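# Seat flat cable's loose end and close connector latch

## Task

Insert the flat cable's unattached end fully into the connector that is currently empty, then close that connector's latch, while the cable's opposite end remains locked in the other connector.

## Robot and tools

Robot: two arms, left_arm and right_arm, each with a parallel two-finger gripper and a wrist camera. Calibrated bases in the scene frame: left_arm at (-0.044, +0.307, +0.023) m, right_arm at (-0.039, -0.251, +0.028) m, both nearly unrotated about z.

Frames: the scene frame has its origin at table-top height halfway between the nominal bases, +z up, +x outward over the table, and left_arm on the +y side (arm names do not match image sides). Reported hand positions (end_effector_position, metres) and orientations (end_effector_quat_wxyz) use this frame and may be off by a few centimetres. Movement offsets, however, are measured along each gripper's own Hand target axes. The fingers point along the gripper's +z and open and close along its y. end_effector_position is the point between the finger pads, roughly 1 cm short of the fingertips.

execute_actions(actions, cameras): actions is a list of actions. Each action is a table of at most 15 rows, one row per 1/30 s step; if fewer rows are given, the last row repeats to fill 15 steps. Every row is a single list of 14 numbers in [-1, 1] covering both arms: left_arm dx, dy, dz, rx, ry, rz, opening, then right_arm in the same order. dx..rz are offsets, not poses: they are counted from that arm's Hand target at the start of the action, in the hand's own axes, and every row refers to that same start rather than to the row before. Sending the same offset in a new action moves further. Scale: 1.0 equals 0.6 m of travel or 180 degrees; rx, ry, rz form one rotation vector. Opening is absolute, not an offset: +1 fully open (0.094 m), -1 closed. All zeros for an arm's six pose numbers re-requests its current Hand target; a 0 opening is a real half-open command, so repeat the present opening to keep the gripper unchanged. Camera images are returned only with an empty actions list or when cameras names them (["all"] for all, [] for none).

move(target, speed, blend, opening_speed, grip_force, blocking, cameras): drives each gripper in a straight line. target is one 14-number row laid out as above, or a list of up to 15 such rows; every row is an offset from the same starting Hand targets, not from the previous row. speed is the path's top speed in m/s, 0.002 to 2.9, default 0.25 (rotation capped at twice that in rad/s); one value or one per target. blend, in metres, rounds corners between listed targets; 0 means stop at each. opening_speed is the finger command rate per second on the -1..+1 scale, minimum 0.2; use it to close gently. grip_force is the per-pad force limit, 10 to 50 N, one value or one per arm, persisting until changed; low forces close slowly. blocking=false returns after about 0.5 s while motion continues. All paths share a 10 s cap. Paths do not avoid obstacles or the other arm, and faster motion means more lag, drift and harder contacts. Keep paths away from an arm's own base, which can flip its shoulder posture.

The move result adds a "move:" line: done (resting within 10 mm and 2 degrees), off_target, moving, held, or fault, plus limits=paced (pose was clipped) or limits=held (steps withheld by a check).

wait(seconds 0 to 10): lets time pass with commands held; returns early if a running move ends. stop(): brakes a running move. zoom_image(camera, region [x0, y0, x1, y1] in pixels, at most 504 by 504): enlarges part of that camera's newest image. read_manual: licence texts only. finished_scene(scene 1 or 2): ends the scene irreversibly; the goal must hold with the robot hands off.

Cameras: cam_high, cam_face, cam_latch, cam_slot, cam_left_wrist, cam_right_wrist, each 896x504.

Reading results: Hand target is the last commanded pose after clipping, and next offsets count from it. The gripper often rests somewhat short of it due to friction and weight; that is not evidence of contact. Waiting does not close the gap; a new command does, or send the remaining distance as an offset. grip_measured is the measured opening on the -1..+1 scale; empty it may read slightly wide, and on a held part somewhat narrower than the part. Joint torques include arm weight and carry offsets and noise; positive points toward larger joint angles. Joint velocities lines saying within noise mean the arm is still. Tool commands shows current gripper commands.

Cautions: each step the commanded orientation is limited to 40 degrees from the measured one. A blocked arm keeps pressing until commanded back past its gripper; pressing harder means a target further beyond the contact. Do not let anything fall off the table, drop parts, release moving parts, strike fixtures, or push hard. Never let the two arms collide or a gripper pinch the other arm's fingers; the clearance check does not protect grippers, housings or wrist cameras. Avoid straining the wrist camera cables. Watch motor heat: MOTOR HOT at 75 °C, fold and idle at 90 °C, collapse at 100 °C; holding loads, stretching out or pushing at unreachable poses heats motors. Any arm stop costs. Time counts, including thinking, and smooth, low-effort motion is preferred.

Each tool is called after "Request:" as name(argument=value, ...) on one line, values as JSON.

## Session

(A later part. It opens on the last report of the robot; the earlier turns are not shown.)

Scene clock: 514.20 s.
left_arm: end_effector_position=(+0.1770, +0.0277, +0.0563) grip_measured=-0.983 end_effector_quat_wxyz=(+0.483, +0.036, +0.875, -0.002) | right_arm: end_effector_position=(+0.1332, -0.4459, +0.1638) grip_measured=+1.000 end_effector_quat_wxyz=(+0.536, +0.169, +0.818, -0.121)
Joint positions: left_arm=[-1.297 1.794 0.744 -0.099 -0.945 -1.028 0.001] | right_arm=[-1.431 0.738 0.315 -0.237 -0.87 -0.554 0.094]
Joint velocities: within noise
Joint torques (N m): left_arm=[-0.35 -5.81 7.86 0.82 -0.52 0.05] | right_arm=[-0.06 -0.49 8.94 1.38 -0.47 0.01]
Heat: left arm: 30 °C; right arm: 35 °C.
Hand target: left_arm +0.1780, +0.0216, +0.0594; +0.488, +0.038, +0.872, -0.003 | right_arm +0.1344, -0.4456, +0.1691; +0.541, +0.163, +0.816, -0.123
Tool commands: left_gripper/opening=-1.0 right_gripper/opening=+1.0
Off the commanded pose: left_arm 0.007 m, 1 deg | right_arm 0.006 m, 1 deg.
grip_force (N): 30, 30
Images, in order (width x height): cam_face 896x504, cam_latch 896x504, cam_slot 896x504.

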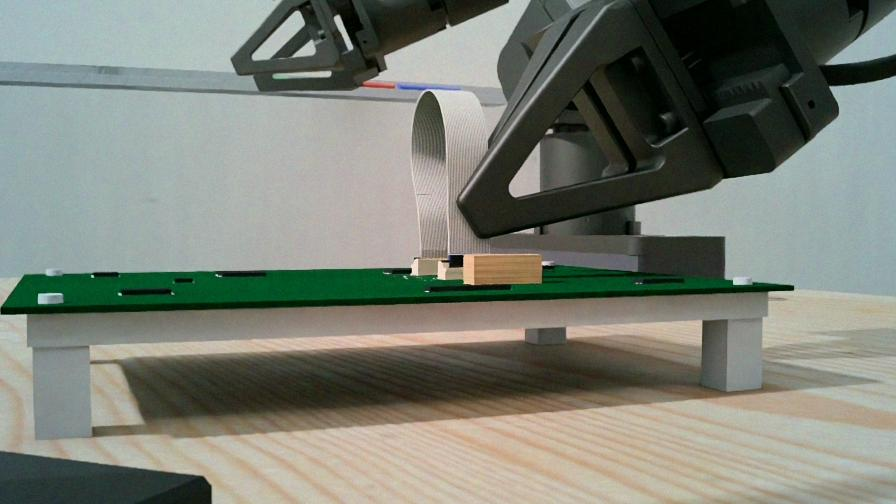

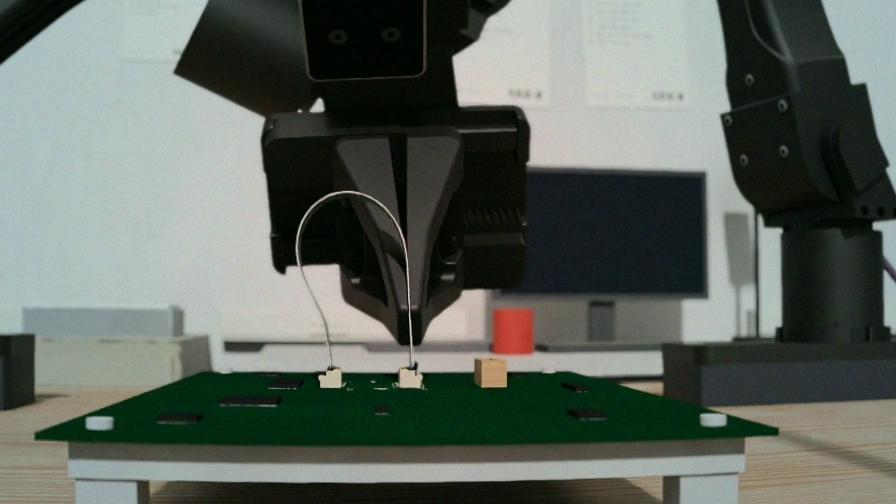

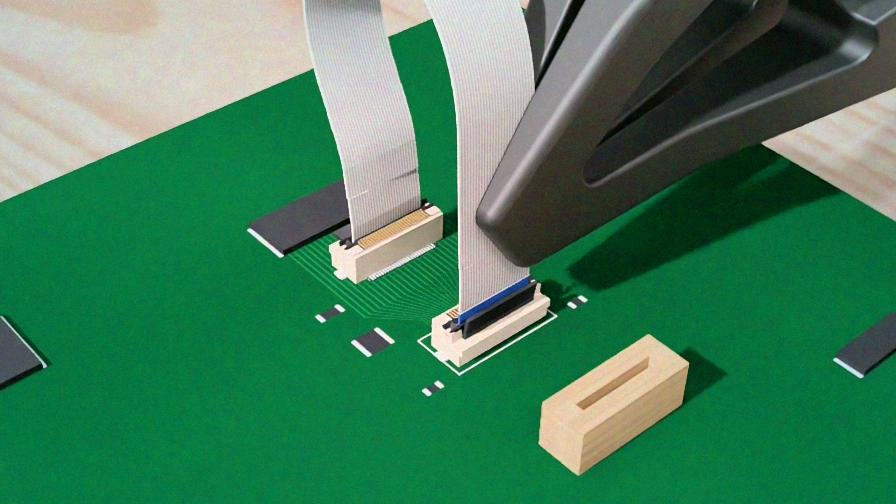

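Request:
move(target=[-0.0283, -0.0066, -0.01435, 0.00975, -0.00575, -0.01595, -1, 0, 0, 0, 0, 0, 0, 1], speed=0.06)

Request:
move(target=[0, 0, 0, 0, 0, -0.00955, -1, 0, 0, 0, 0, 0, 0, 1], speed=0.03)

Request:
move(target=[0.02162, 0.0073, 0.0107, -0.00765, 0.00439, 0.01246, -1, 0, 0, 0, 0, 0, 0, 1], speed=0.06, cameras=["cam_latch", "cam_slot"])

Request:
zoom_image(camera="cam_latch", region=[394, 345, 424, 375])

Request:
zoom_image(camera="cam_slot", region=[435, 280, 485, 330])

Request:
zoom_image(camera="cam_slot", region=[500, 240, 550, 290])

Scene clock: 529.10 s.
left_arm: end_effector_position=(+0.1772, +0.0263, +0.0608) grip_measured=-0.983 end_effector_quat_wxyz=(+0.484, +0.034, +0.874, -0.009) | right_arm: end_effector_position=(+0.1332, -0.4459, +0.1638) grip_measured=+1.000 end_effector_quat_wxyz=(+0.536, +0.169, +0.818, -0.121)
Joint positions: left_arm=[-1.297 1.778 0.744 -0.099 -0.944 -1.026 0.001] | right_arm=[-1.431 0.738 0.315 -0.237 -0.87 -0.554 0.094]
Joint torques (N m): left_arm=[-0.34 -9.2 7.88 0.87 -0.52 0.03] | right_arm=[-0.12 -0.49 8.92 1.38 -0.46 0]
Heat: left arm: 30 °C; right arm: 35 °C.
Hand target: left_arm +0.1793, +0.0169, +0.0783; +0.495, +0.024, +0.868, -0.029 | right_arm +0.1344, -0.4456, +0.1691; +0.541, +0.163, +0.816, -0.123
Off the commanded pose: left_arm 0.020 m, 3 deg | right_arm 0.006 m, 1 deg.
grip_force (N): 30, 30
move: off_target (left_arm)

Scene clock: 530.00 s.
left_arm: end_effector_position=(+0.1771, +0.0262, +0.0607) grip_measured=-0.983 end_effector_quat_wxyz=(+0.484, +0.028, +0.875, -0.012) | right_arm: end_effector_position=(+0.1332, -0.4459, +0.1638) grip_measured=+1.000 end_effector_quat_wxyz=(+0.536, +0.169, +0.818, -0.121)
Joint positions: left_arm=[-1.297 1.778 0.744 -0.099 -0.943 -1.04 0.001] | right_arm=[-1.431 0.738 0.315 -0.237 -0.87 -0.554 0.094]
Joint torques (N m): left_arm=[-0.29 -9.25 7.82 0.88 -0.54 -0.12] | right_arm=[-0.1 -0.54 8.94 1.38 -0.48 -0.01]
Heat: left arm: 30 °C; right arm: 35 °C.
Hand target: left_arm +0.1793, +0.0169, +0.0783; +0.494, +0.011, +0.868, -0.036 | right_arm +0.1344, -0.4456, +0.1691; +0.541, +0.163, +0.816, -0.123
Off the commanded pose: left_arm 0.020 m, 4 deg | right_arm 0.006 m, 1 deg.
grip_force (N): 30, 30
move: off_target (left_arm)

Scene clock: 530.70 s.
left_arm: end_effector_position=(+0.1771, +0.0262, +0.0607) grip_measured=-0.983 end_effector_quat_wxyz=(+0.483, +0.027, +0.875, -0.013) | right_arm: end_effector_position=(+0.1332, -0.4459, +0.1638) grip_measured=+1.000 end_effector_quat_wxyz=(+0.536, +0.169, +0.818, -0.121)
Joint positions: left_arm=[-1.297 1.778 0.744 -0.099 -0.942 -1.041 0.001] | right_arm=[-1.431 0.738 0.315 -0.237 -0.87 -0.554 0.094]
Joint torques (N m): left_arm=[-0.36 -5.61 7.83 0.87 -0.54 -0.1] | right_arm=[-0.09 -0.44 8.92 1.37 -0.46 0]
Heat: left arm: 30 °C; right arm: 35 °C.
Hand target: left_arm +0.1784, +0.0206, +0.0636; +0.489, +0.022, +0.872, -0.016 | right_arm +0.1344, -0.4456, +0.1691; +0.541, +0.163, +0.816, -0.123
Off the commanded pose: left_arm 0.006 m, 1 deg | right_arm 0.006 m, 1 deg.
grip_force (N): 30, 30
move: done
Images, in order (width x height): cam_latch 896x504, cam_slot 896x504.

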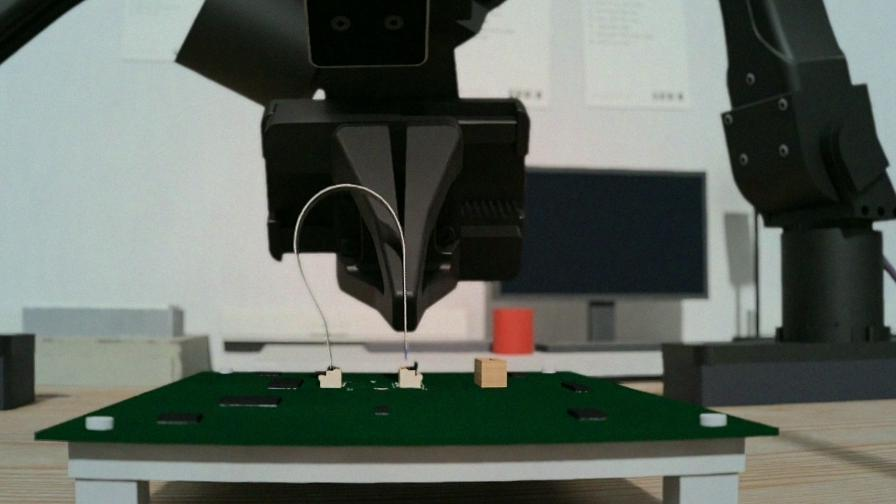

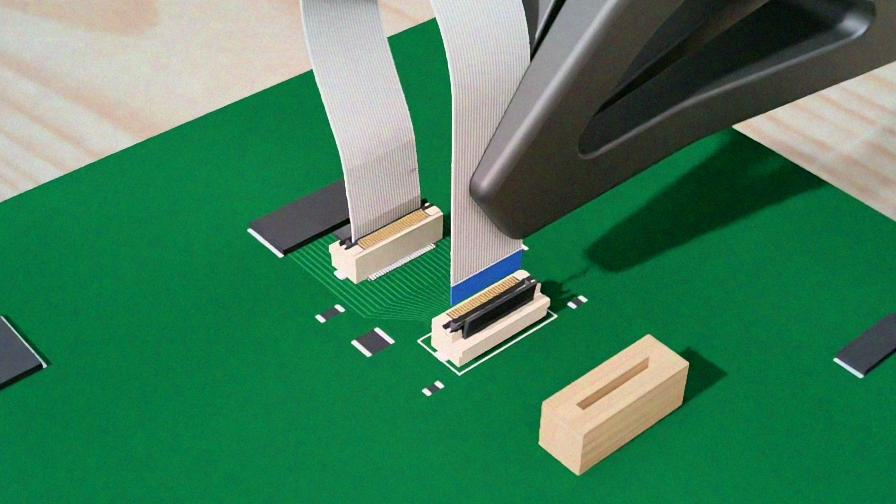

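Scaled by 16.800 from the camera's 896x504 image, which has a finer 1280x720 frame.

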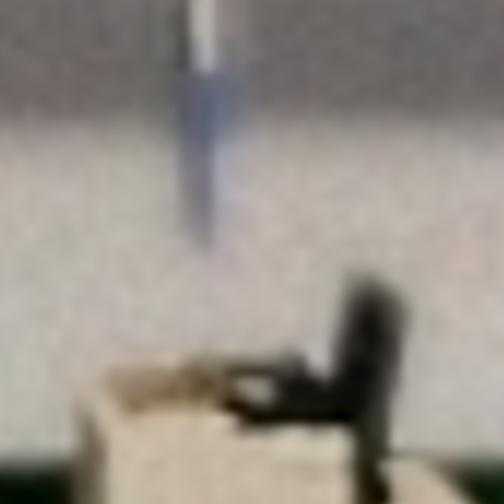

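Scaled by 10.080 from the camera's 896x504 image, which has a finer 1280x720 frame.

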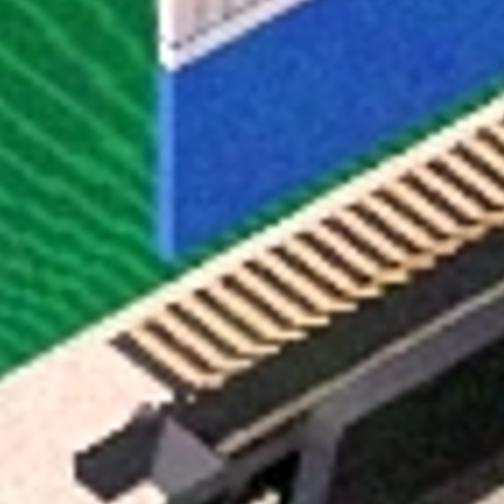

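Scaled by 10.080 from the camera's 896x504 image, which has a finer 1280x720 frame.

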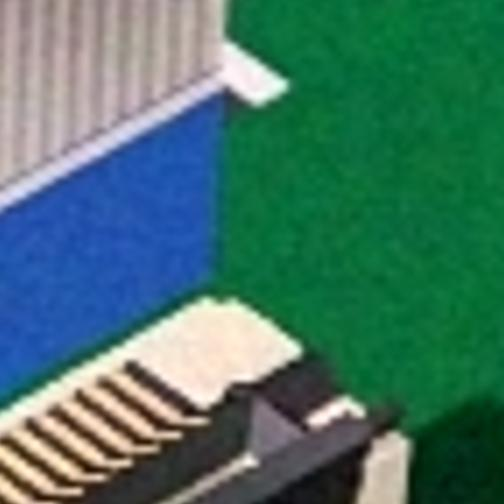

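Request:
move(target=[0, 0, 0, 0, 0, 0.0105, -1, 0, 0, 0, 0, 0, 0, 1], speed=0.03)

Request:
move(target=[0.0059, 0.00170, 0.00297, -0.00207, 0.00122, 0.00337, -1, 0, 0, 0, 0, 0, 0, 1], speed=0.02, cameras=["cam_latch", "cam_slot"])

Request:
zoom_image(camera="cam_latch", region=[394, 345, 424, 375])

Request:
zoom_image(camera="cam_slot", region=[435, 290, 485, 340])

Request:
zoom_image(camera="cam_slot", region=[500, 260, 550, 310])

Scene clock: 541.30 s.
left_arm: end_effector_position=(+0.1771, +0.0262, +0.0607) grip_measured=-0.983 end_effector_quat_wxyz=(+0.483, +0.035, +0.875, -0.008) | right_arm: end_effector_position=(+0.1332, -0.4459, +0.1638) grip_measured=+1.000 end_effector_quat_wxyz=(+0.536, +0.169, +0.818, -0.121)
Joint positions: left_arm=[-1.297 1.778 0.744 -0.099 -0.942 -1.023 0.001] | right_arm=[-1.431 0.738 0.315 -0.237 -0.87 -0.554 0.094]
Joint torques (N m): left_arm=[-0.29 -5.65 7.87 0.85 -0.54 0.05] | right_arm=[-0.1 -0.47 8.9 1.38 -0.47 0]
Heat: left arm: 30 °C; right arm: 35 °C.
Hand target: left_arm +0.1784, +0.0206, +0.0636; +0.489, +0.036, +0.871, -0.008 | right_arm +0.1344, -0.4456, +0.1691; +0.541, +0.163, +0.816, -0.123
Off the commanded pose: left_arm 0.006 m, 1 deg | right_arm 0.006 m, 1 deg.
grip_force (N): 30, 30
move: done

Scene clock: 542.03 s.
left_arm: end_effector_position=(+0.1769, +0.0273, +0.0568) grip_measured=-0.983 end_effector_quat_wxyz=(+0.482, +0.038, +0.875, -0.003) | right_arm: end_effector_position=(+0.1332, -0.4459, +0.1638) grip_measured=+1.000 end_effector_quat_wxyz=(+0.536, +0.169, +0.818, -0.121)
Joint positions: left_arm=[-1.297 1.791 0.744 -0.099 -0.943 -1.023 0.001] | right_arm=[-1.431 0.738 0.315 -0.237 -0.87 -0.554 0.094]
Joint torques (N m): left_arm=[-0.34 -5.72 7.77 0.84 -0.53 0.04] | right_arm=[-0.08 -0.49 8.91 1.38 -0.46 -0.01]
Heat: left arm: 30 °C; right arm: 35 °C.
Hand target: left_arm +0.1781, +0.0217, +0.0596; +0.488, +0.039, +0.872, -0.002 | right_arm +0.1344, -0.4456, +0.1691; +0.541, +0.163, +0.816, -0.123
Off the commanded pose: left_arm 0.006 m, 1 deg | right_arm 0.006 m, 1 deg.
grip_force (N): 30, 30
move: done
Images, in order (width x height): cam_latch 896x504, cam_slot 896x504.

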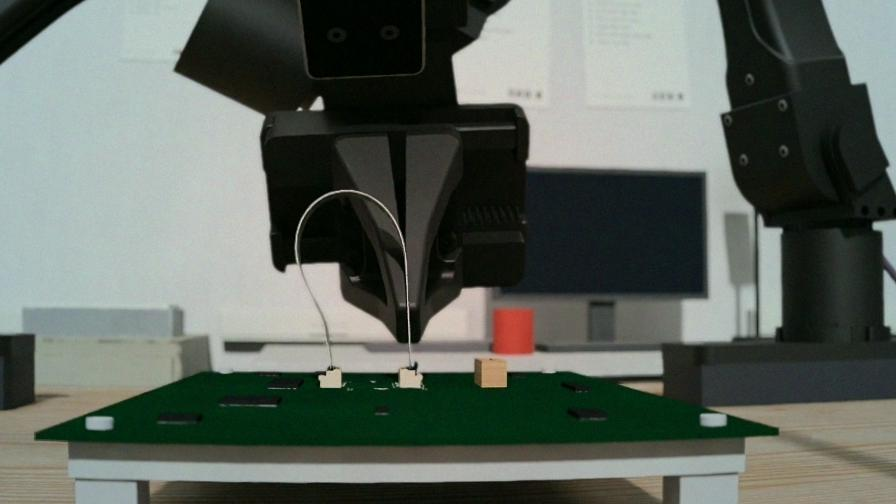

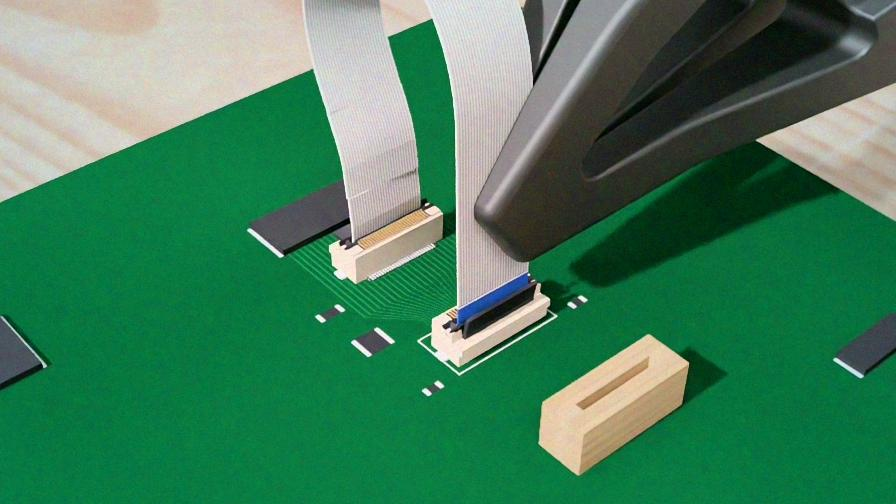

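Scaled by 16.800 from the camera's 896x504 image, which has a finer 1280x720 frame.

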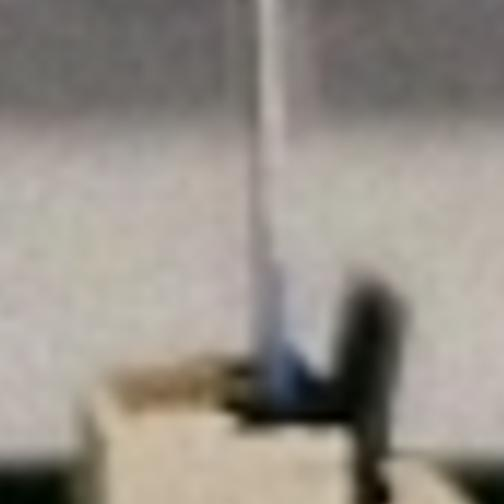

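Scaled by 10.080 from the camera's 896x504 image, which has a finer 1280x720 frame.

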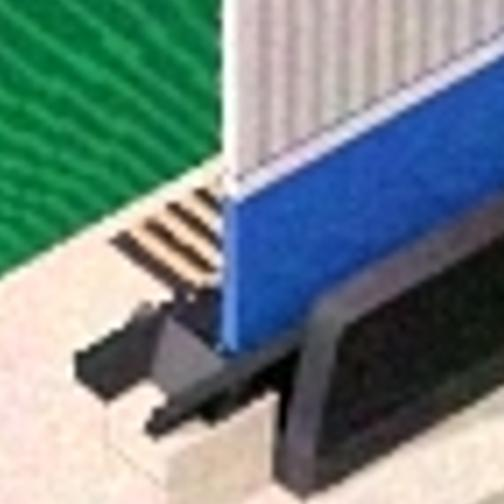

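Scaled by 10.080 from the camera's 896x504 image, which has a finer 1280x720 frame.

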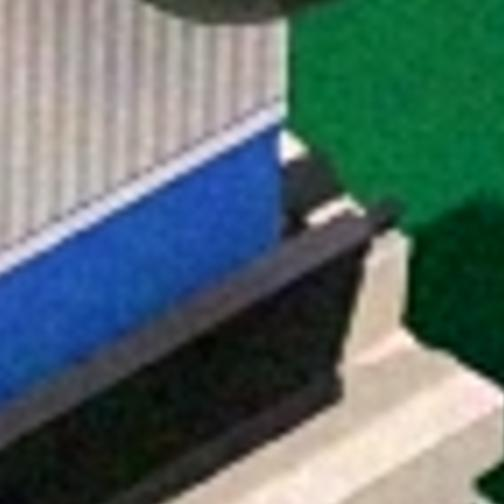

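Request:
move(target=[0.0041, 0.00120, 0.00206, -0.00143, 0.00084, 0.00234, -1, 0, 0, 0, 0, 0, 0, 1], speed=0.02, cameras=["cam_latch", "cam_slot"])

Request:
zoom_image(camera="cam_latch", region=[394, 345, 424, 375])

Request:
zoom_image(camera="cam_slot", region=[435, 290, 485, 340])

Request:
zoom_image(camera="cam_slot", region=[500, 260, 550, 310])

Scene clock: 543.77 s.
left_arm: end_effector_position=(+0.1769, +0.0278, +0.0552) grip_measured=-0.983 end_effector_quat_wxyz=(+0.482, +0.040, +0.875, +0.000) | right_arm: end_effector_position=(+0.1332, -0.4459, +0.1638) grip_measured=+1.000 end_effector_quat_wxyz=(+0.536, +0.169, +0.818, -0.121)
Joint positions: left_arm=[-1.297 1.797 0.744 -0.098 -0.945 -1.022 0.001] | right_arm=[-1.431 0.738 0.315 -0.237 -0.87 -0.554 0.094]
Joint torques (N m): left_arm=[-0.31 -5.56 7.73 0.81 -0.53 0.04] | right_arm=[-0.12 -0.51 8.92 1.38 -0.47 -0.01]
Heat: left arm: 30 °C; right arm: 35 °C.
Hand target: left_arm +0.1780, +0.0226, +0.0569; +0.487, +0.042, +0.873, +0.002 | right_arm +0.1344, -0.4456, +0.1691; +0.541, +0.163, +0.816, -0.123
Off the commanded pose: left_arm 0.006 m, 1 deg | right_arm 0.006 m, 1 deg.
grip_force (N): 30, 30
move: done
Images, in order (width x height): cam_latch 896x504, cam_slot 896x504.

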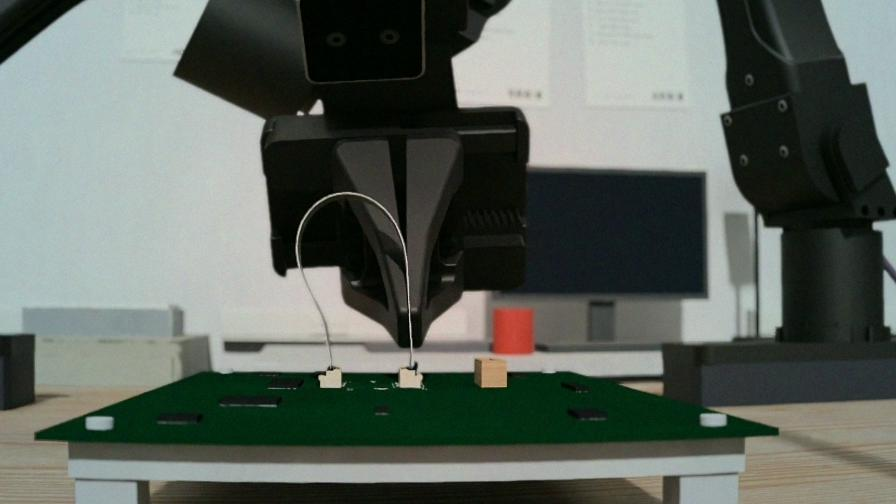

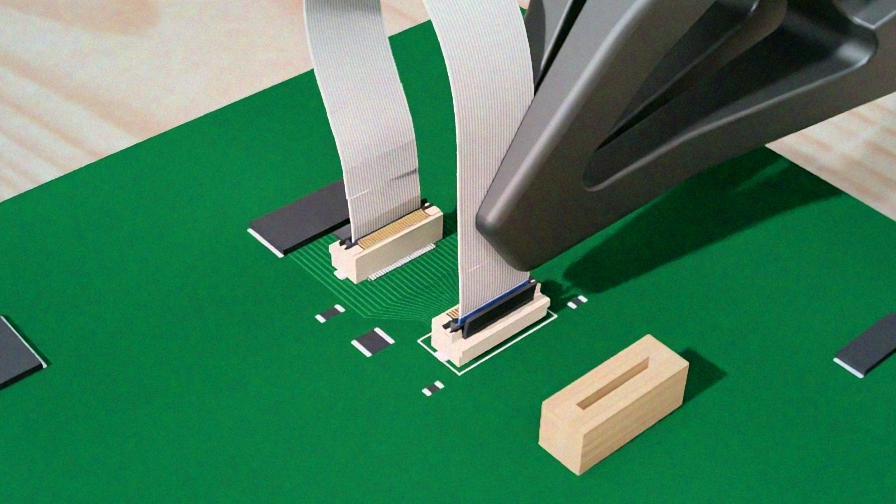

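Scaled by 16.800 from the camera's 896x504 image, which has a finer 1280x720 frame.

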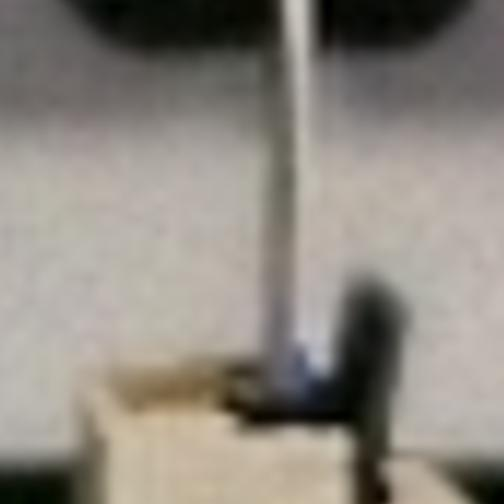

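Scaled by 10.080 from the camera's 896x504 image, which has a finer 1280x720 frame.

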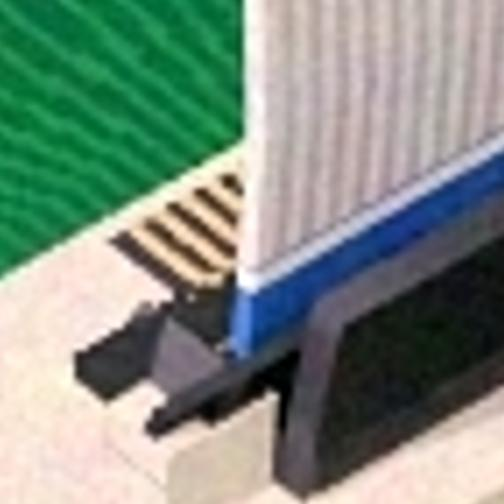

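Scaled by 10.080 from the camera's 896x504 image, which has a finer 1280x720 frame.

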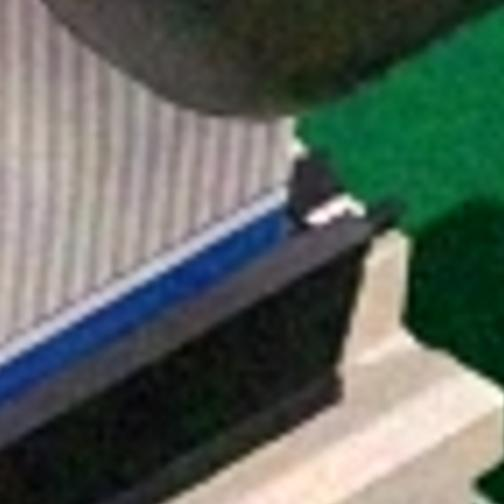

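Request:
move(target=[0.0041, 0.00120, 0.00206, -0.00143, 0.00084, 0.00234, -1, 0, 0, 0, 0, 0, 0, 1], speed=0.02, cameras=["cam_latch", "cam_slot"])

Request:
zoom_image(camera="cam_latch", region=[394, 345, 424, 375])

Request:
zoom_image(camera="cam_slot", region=[435, 290, 485, 340])

Request:
zoom_image(camera="cam_slot", region=[500, 260, 550, 310])

Scene clock: 545.73 s.
left_arm: end_effector_position=(+0.1770, +0.0278, +0.0537) grip_measured=-0.983 end_effector_quat_wxyz=(+0.482, +0.040, +0.875, +0.001) | right_arm: end_effector_position=(+0.1332, -0.4459, +0.1638) grip_measured=+1.000 end_effector_quat_wxyz=(+0.536, +0.169, +0.818, -0.121)
Joint positions: left_arm=[-1.297 1.804 0.744 -0.094 -0.946 -1.022 0.001] | right_arm=[-1.431 0.738 0.315 -0.237 -0.87 -0.554 0.094]
Joint torques (N m): left_arm=[-0.36 -5.44 7.66 0.78 -0.53 0.03] | right_arm=[-0.05 -0.46 8.91 1.38 -0.47 -0.02]
Heat: left arm: 30 °C; right arm: 35 °C.
Hand target: left_arm +0.1778, +0.0233, +0.0543; +0.486, +0.044, +0.873, +0.005 | right_arm +0.1344, -0.4456, +0.1691; +0.541, +0.163, +0.816, -0.123
Off the commanded pose: left_arm 0.004 m, 1 deg | right_arm 0.006 m, 1 deg.
grip_force (N): 30, 30
move: done
Images, in order (width x height): cam_latch 896x504, cam_slot 896x504.

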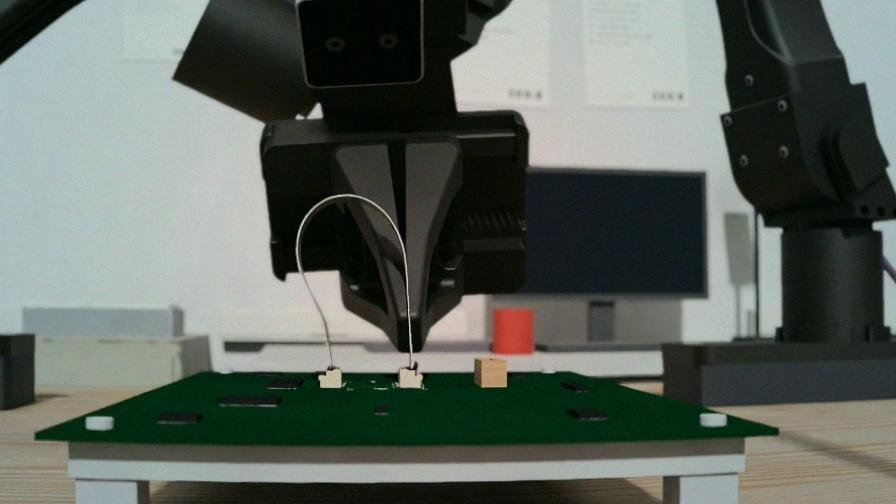

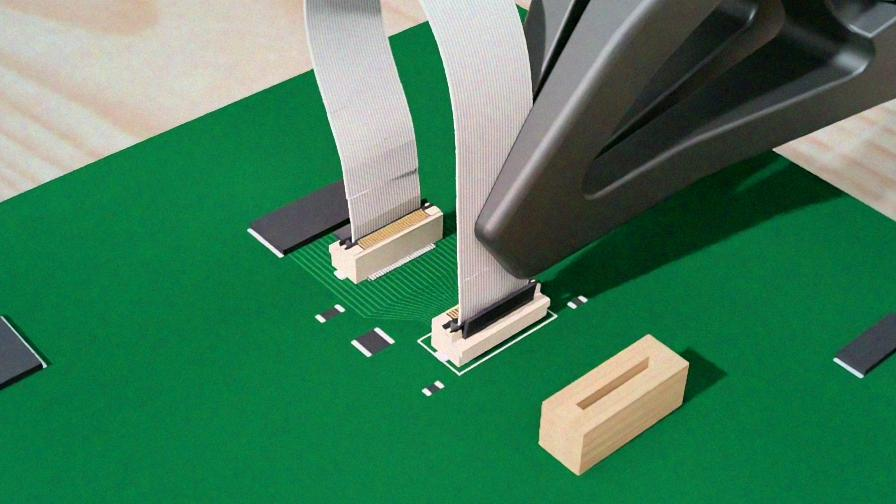

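Scaled by 16.800 from the camera's 896x504 image, which has a finer 1280x720 frame.

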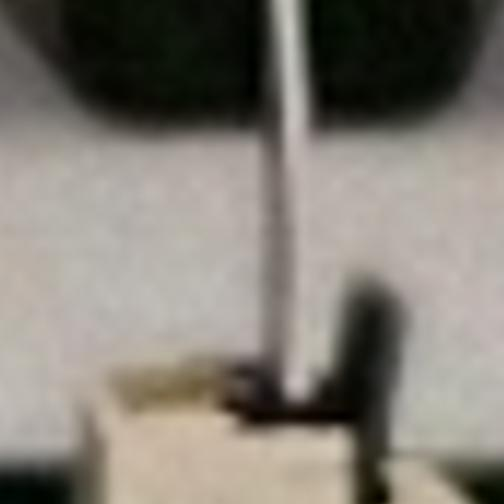

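Scaled by 10.080 from the camera's 896x504 image, which has a finer 1280x720 frame.

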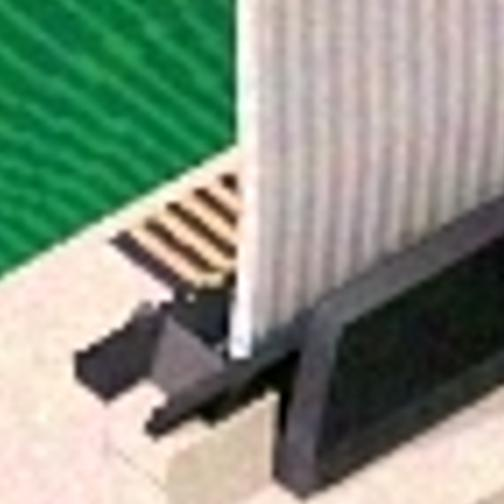

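Scaled by 10.080 from the camera's 896x504 image, which has a finer 1280x720 frame.

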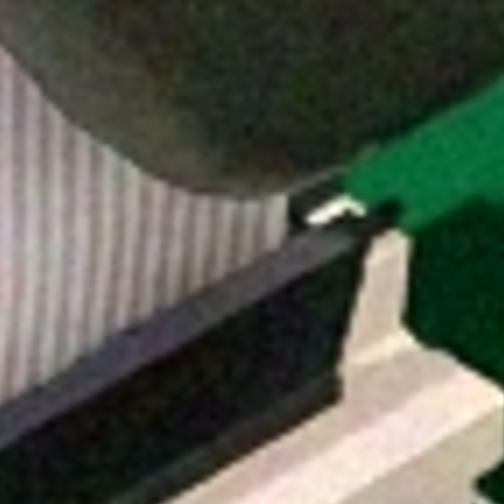

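Request:
execute_actions(actions=[], cameras=["cam_face", "cam_latch", "cam_slot"])

Request:
zoom_image(camera="cam_face", region=[400, 200, 520, 300])

Request:
zoom_image(camera="cam_latch", region=[380, 310, 460, 400])

Request:
zoom_image(camera="cam_slot", region=[430, 200, 560, 380])

Scene clock: 549.63 s.
left_arm: end_effector_position=(+0.1770, +0.0278, +0.0537) grip_measured=-0.983 end_effector_quat_wxyz=(+0.482, +0.040, +0.875, +0.001) | right_arm: end_effector_position=(+0.1332, -0.4459, +0.1638) grip_measured=+1.000 end_effector_quat_wxyz=(+0.536, +0.169, +0.818, -0.121)
Joint positions: left_arm=[-1.297 1.804 0.744 -0.094 -0.946 -1.022 0.001] | right_arm=[-1.431 0.738 0.315 -0.237 -0.87 -0.554 0.094]
Joint velocities: within noise
Joint torques (N m): left_arm=[-0.34 -5.42 7.58 0.77 -0.51 0.04] | right_arm=[-0.13 -0.5 8.95 1.39 -0.48 -0.01]
Heat: left arm: 30 °C; right arm: 35 °C.
Hand target: left_arm +0.1778, +0.0233, +0.0543; +0.486, +0.044, +0.873, +0.005 | right_arm +0.1344, -0.4456, +0.1691; +0.541, +0.163, +0.816, -0.123
Tool commands: left_gripper/opening=-1.0 right_gripper/opening=+1.0
Off the commanded pose: left_arm 0.004 m, 1 deg | right_arm 0.006 m, 1 deg.
grip_force (N): 30, 30
Images, in order (width x height): cam_face 896x504, cam_latch 896x504, cam_slot 896x504.

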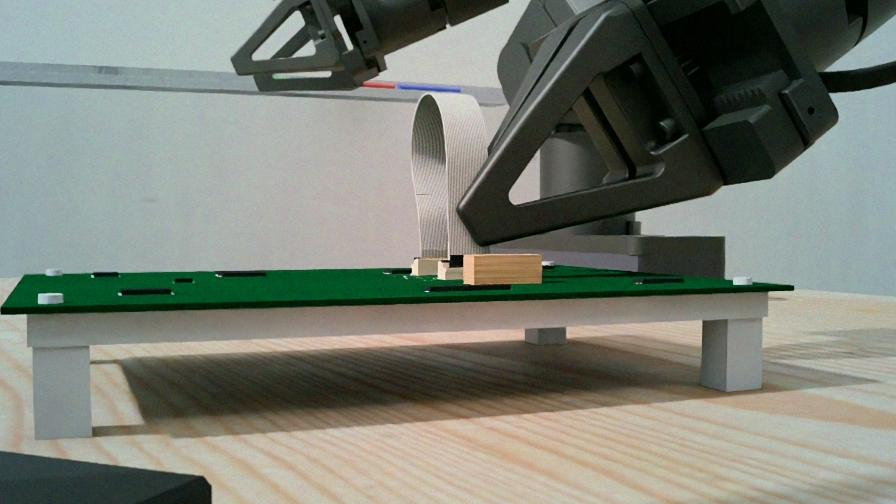

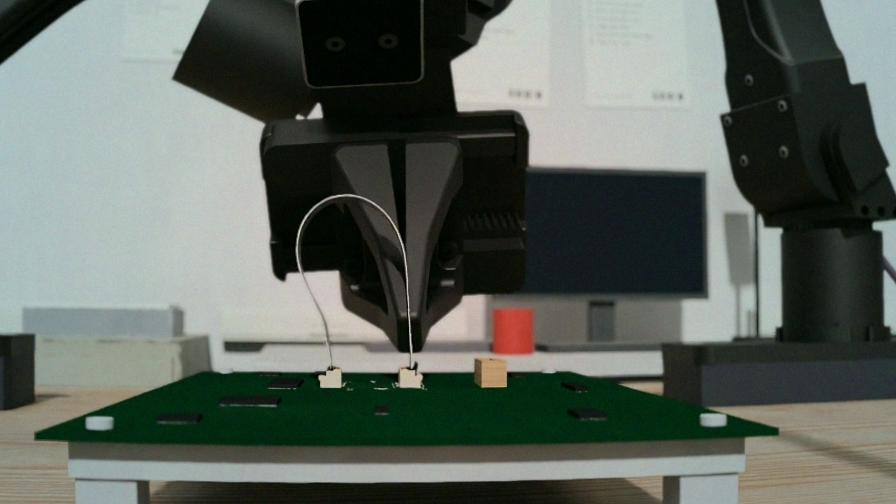

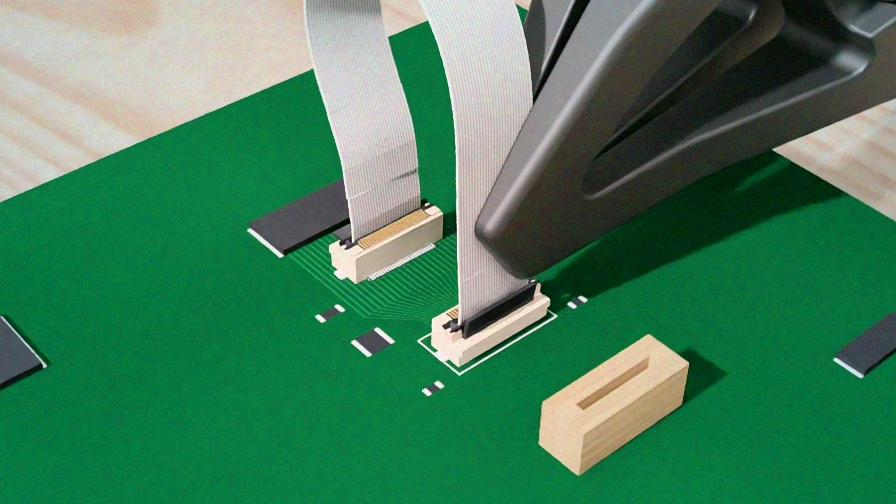

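Scaled by 4.200 from the camera's 896x504 image, which has a finer 1280x720 frame.

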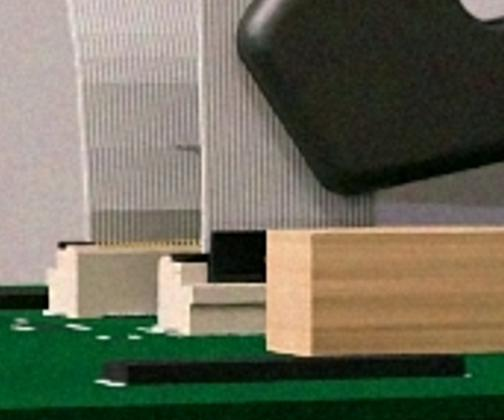

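Scaled by 5.600 from the camera's 896x504 image, which has a finer 1280x720 frame.

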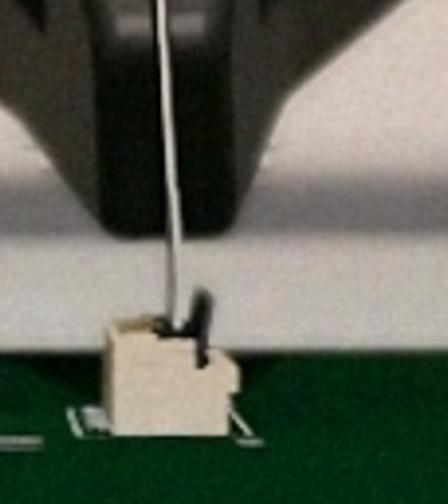

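Scaled by 2.800 from the camera's 896x504 image, which has a finer 1280x720 frame.

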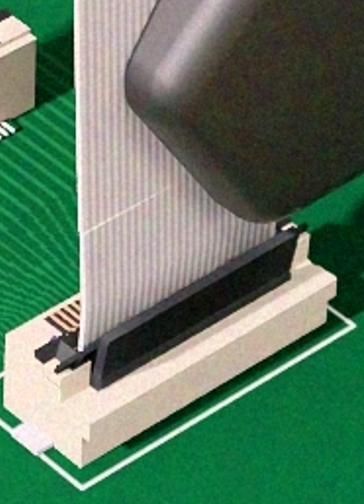

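Request:
move(target=[0.00137, 0.0004, 0.00069, -0.00048, 0.00028, 0.00078, -1, 0, 0, 0, 0, 0, 0, 1], speed=0.02, cameras=["cam_latch", "cam_slot"])

Request:
zoom_image(camera="cam_latch", region=[380, 310, 460, 400])

Request:
zoom_image(camera="cam_slot", region=[435, 270, 505, 340])

Scene clock: 551.57 s.
left_arm: end_effector_position=(+0.1770, +0.0278, +0.0537) grip_measured=-0.983 end_effector_quat_wxyz=(+0.482, +0.040, +0.875, +0.001) | right_arm: end_effector_position=(+0.1332, -0.4459, +0.1638) grip_measured=+1.000 end_effector_quat_wxyz=(+0.536, +0.169, +0.818, -0.121)
Joint positions: left_arm=[-1.297 1.804 0.744 -0.094 -0.946 -1.022 0.001] | right_arm=[-1.431 0.738 0.315 -0.237 -0.87 -0.554 0.094]
Joint torques (N m): left_arm=[-0.28 -5.2 7.61 0.78 -0.52 0.05] | right_arm=[-0.13 -0.5 8.94 1.38 -0.46 -0.02]
Heat: left arm: 30 °C; right arm: 35 °C.
Hand target: left_arm +0.1777, +0.0236, +0.0534; +0.485, +0.044, +0.873, +0.006 | right_arm +0.1344, -0.4456, +0.1691; +0.541, +0.163, +0.816, -0.123
Off the commanded pose: left_arm 0.004 m, 1 deg | right_arm 0.006 m, 1 deg.
grip_force (N): 30, 30
move: done
Images, in order (width x height): cam_latch 896x504, cam_slot 896x504.

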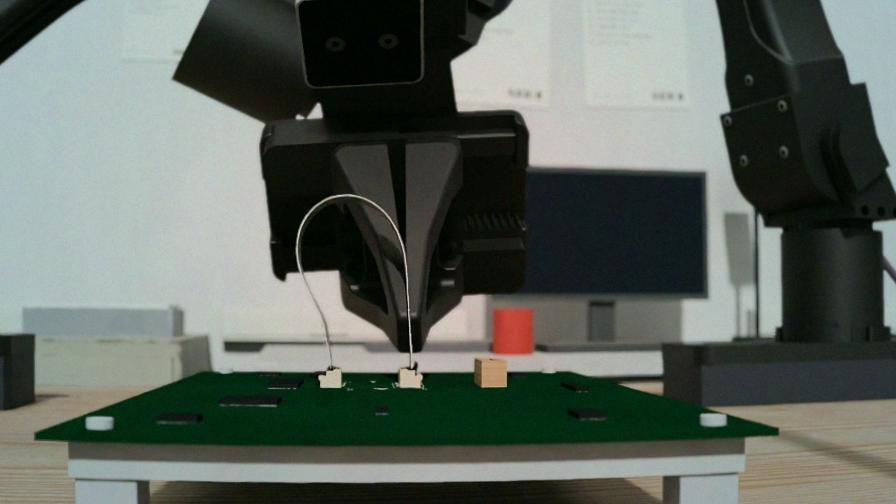

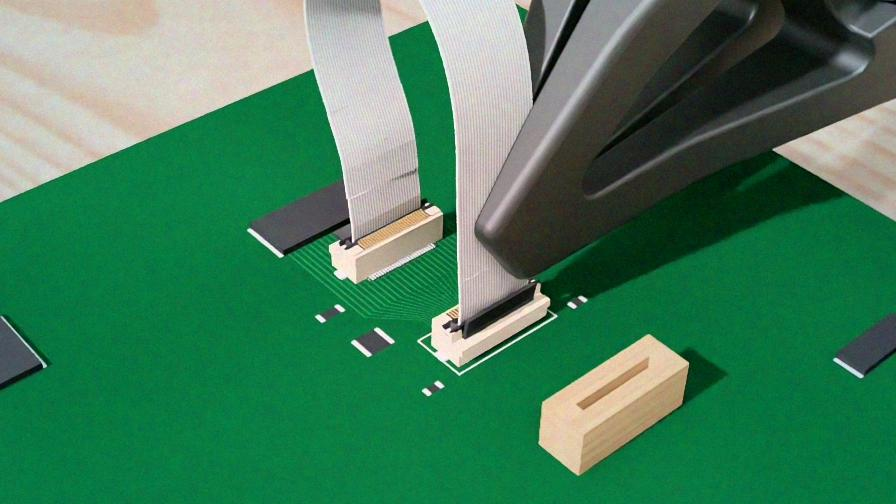

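Scaled by 5.600 from the camera's 896x504 image, which has a finer 1280x720 frame.

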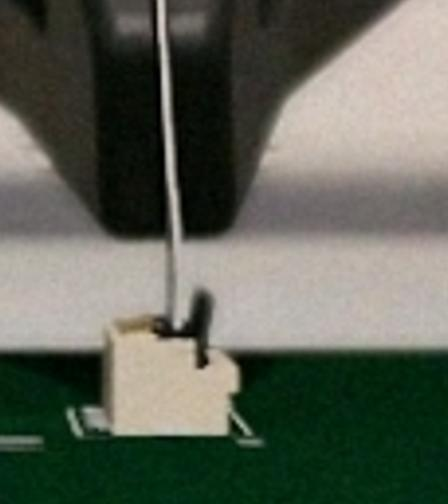

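Scaled by 7.200 from the camera's 896x504 image, which has a finer 1280x720 frame.

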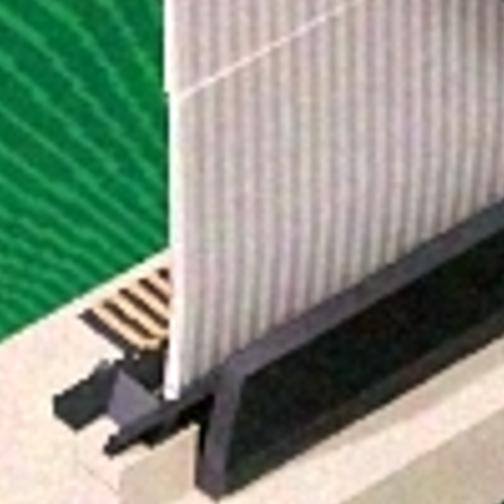

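Request:
move(target=[0.00274, 0.0008, 0.00138, -0.00096, 0.00056, 0.00156, -1, 0, 0, 0, 0, 0, 0, 1], speed=0.02, cameras=["cam_latch", "cam_slot"])

Request:
zoom_image(camera="cam_latch", region=[380, 310, 460, 400])

Request:
zoom_image(camera="cam_slot", region=[435, 270, 505, 340])

Scene clock: 552.97 s.
left_arm: end_effector_position=(+0.1779, +0.0286, +0.0534) grip_measured=-0.983 end_effector_quat_wxyz=(+0.486, +0.039, +0.873, +0.005) | right_arm: end_effector_position=(+0.1332, -0.4459, +0.1638) grip_measured=+1.000 end_effector_quat_wxyz=(+0.536, +0.169, +0.818, -0.121)
Joint positions: left_arm=[-1.297 1.81 0.744 -0.091 -0.956 -1.022 0.001] | right_arm=[-1.431 0.738 0.315 -0.237 -0.87 -0.554 0.094]
Joint torques (N m): left_arm=[-0.4 -5.24 7.57 0.74 -0.42 0.06] | right_arm=[-0.12 -0.53 8.94 1.37 -0.46 0]
Heat: left arm: 30 °C; right arm: 35 °C.
Hand target: left_arm +0.1776, +0.0243, +0.0514; +0.484, +0.046, +0.874, +0.009 | right_arm +0.1344, -0.4456, +0.1691; +0.541, +0.163, +0.816, -0.123
Off the commanded pose: left_arm 0.005 m, 1 deg | right_arm 0.006 m, 1 deg.
grip_force (N): 30, 30
move: done
Images, in order (width x height): cam_latch 896x504, cam_slot 896x504.

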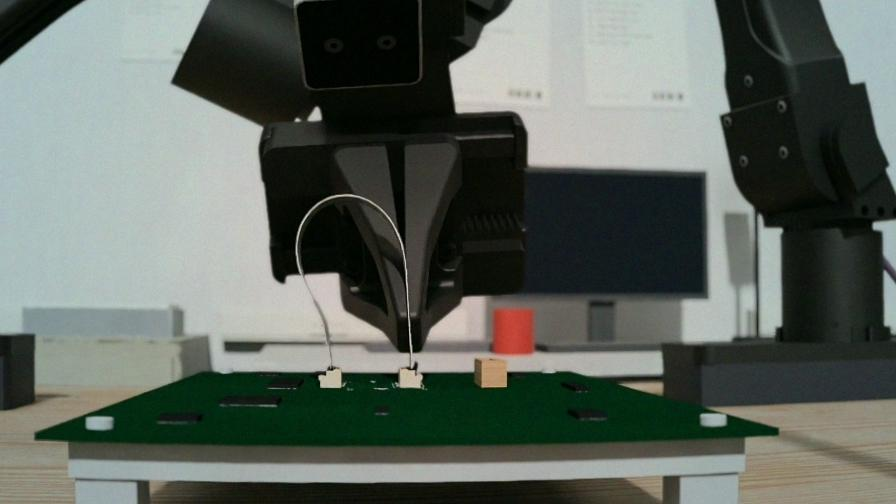

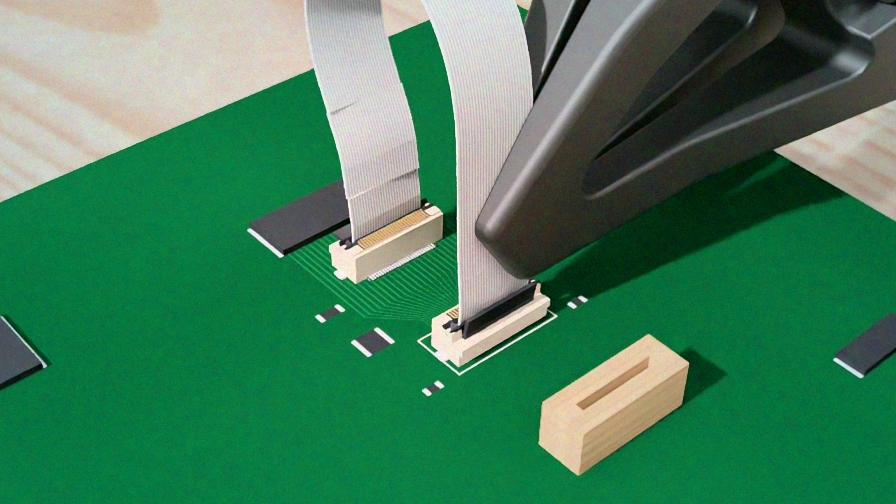

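Scaled by 5.600 from the camera's 896x504 image, which has a finer 1280x720 frame.

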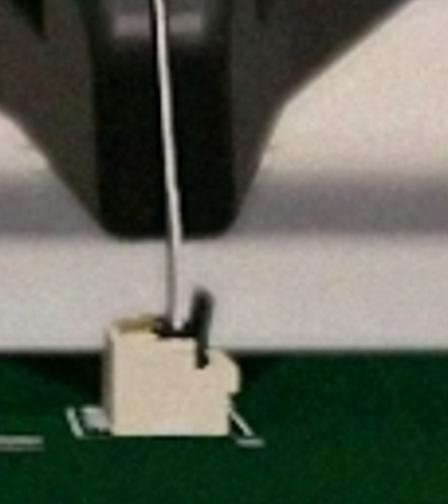

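Scaled by 7.200 from the camera's 896x504 image, which has a finer 1280x720 frame.

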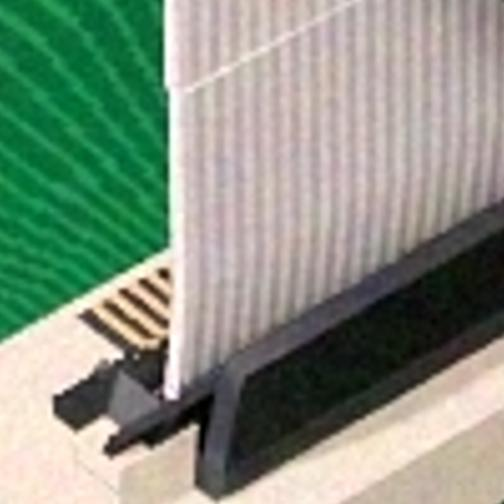

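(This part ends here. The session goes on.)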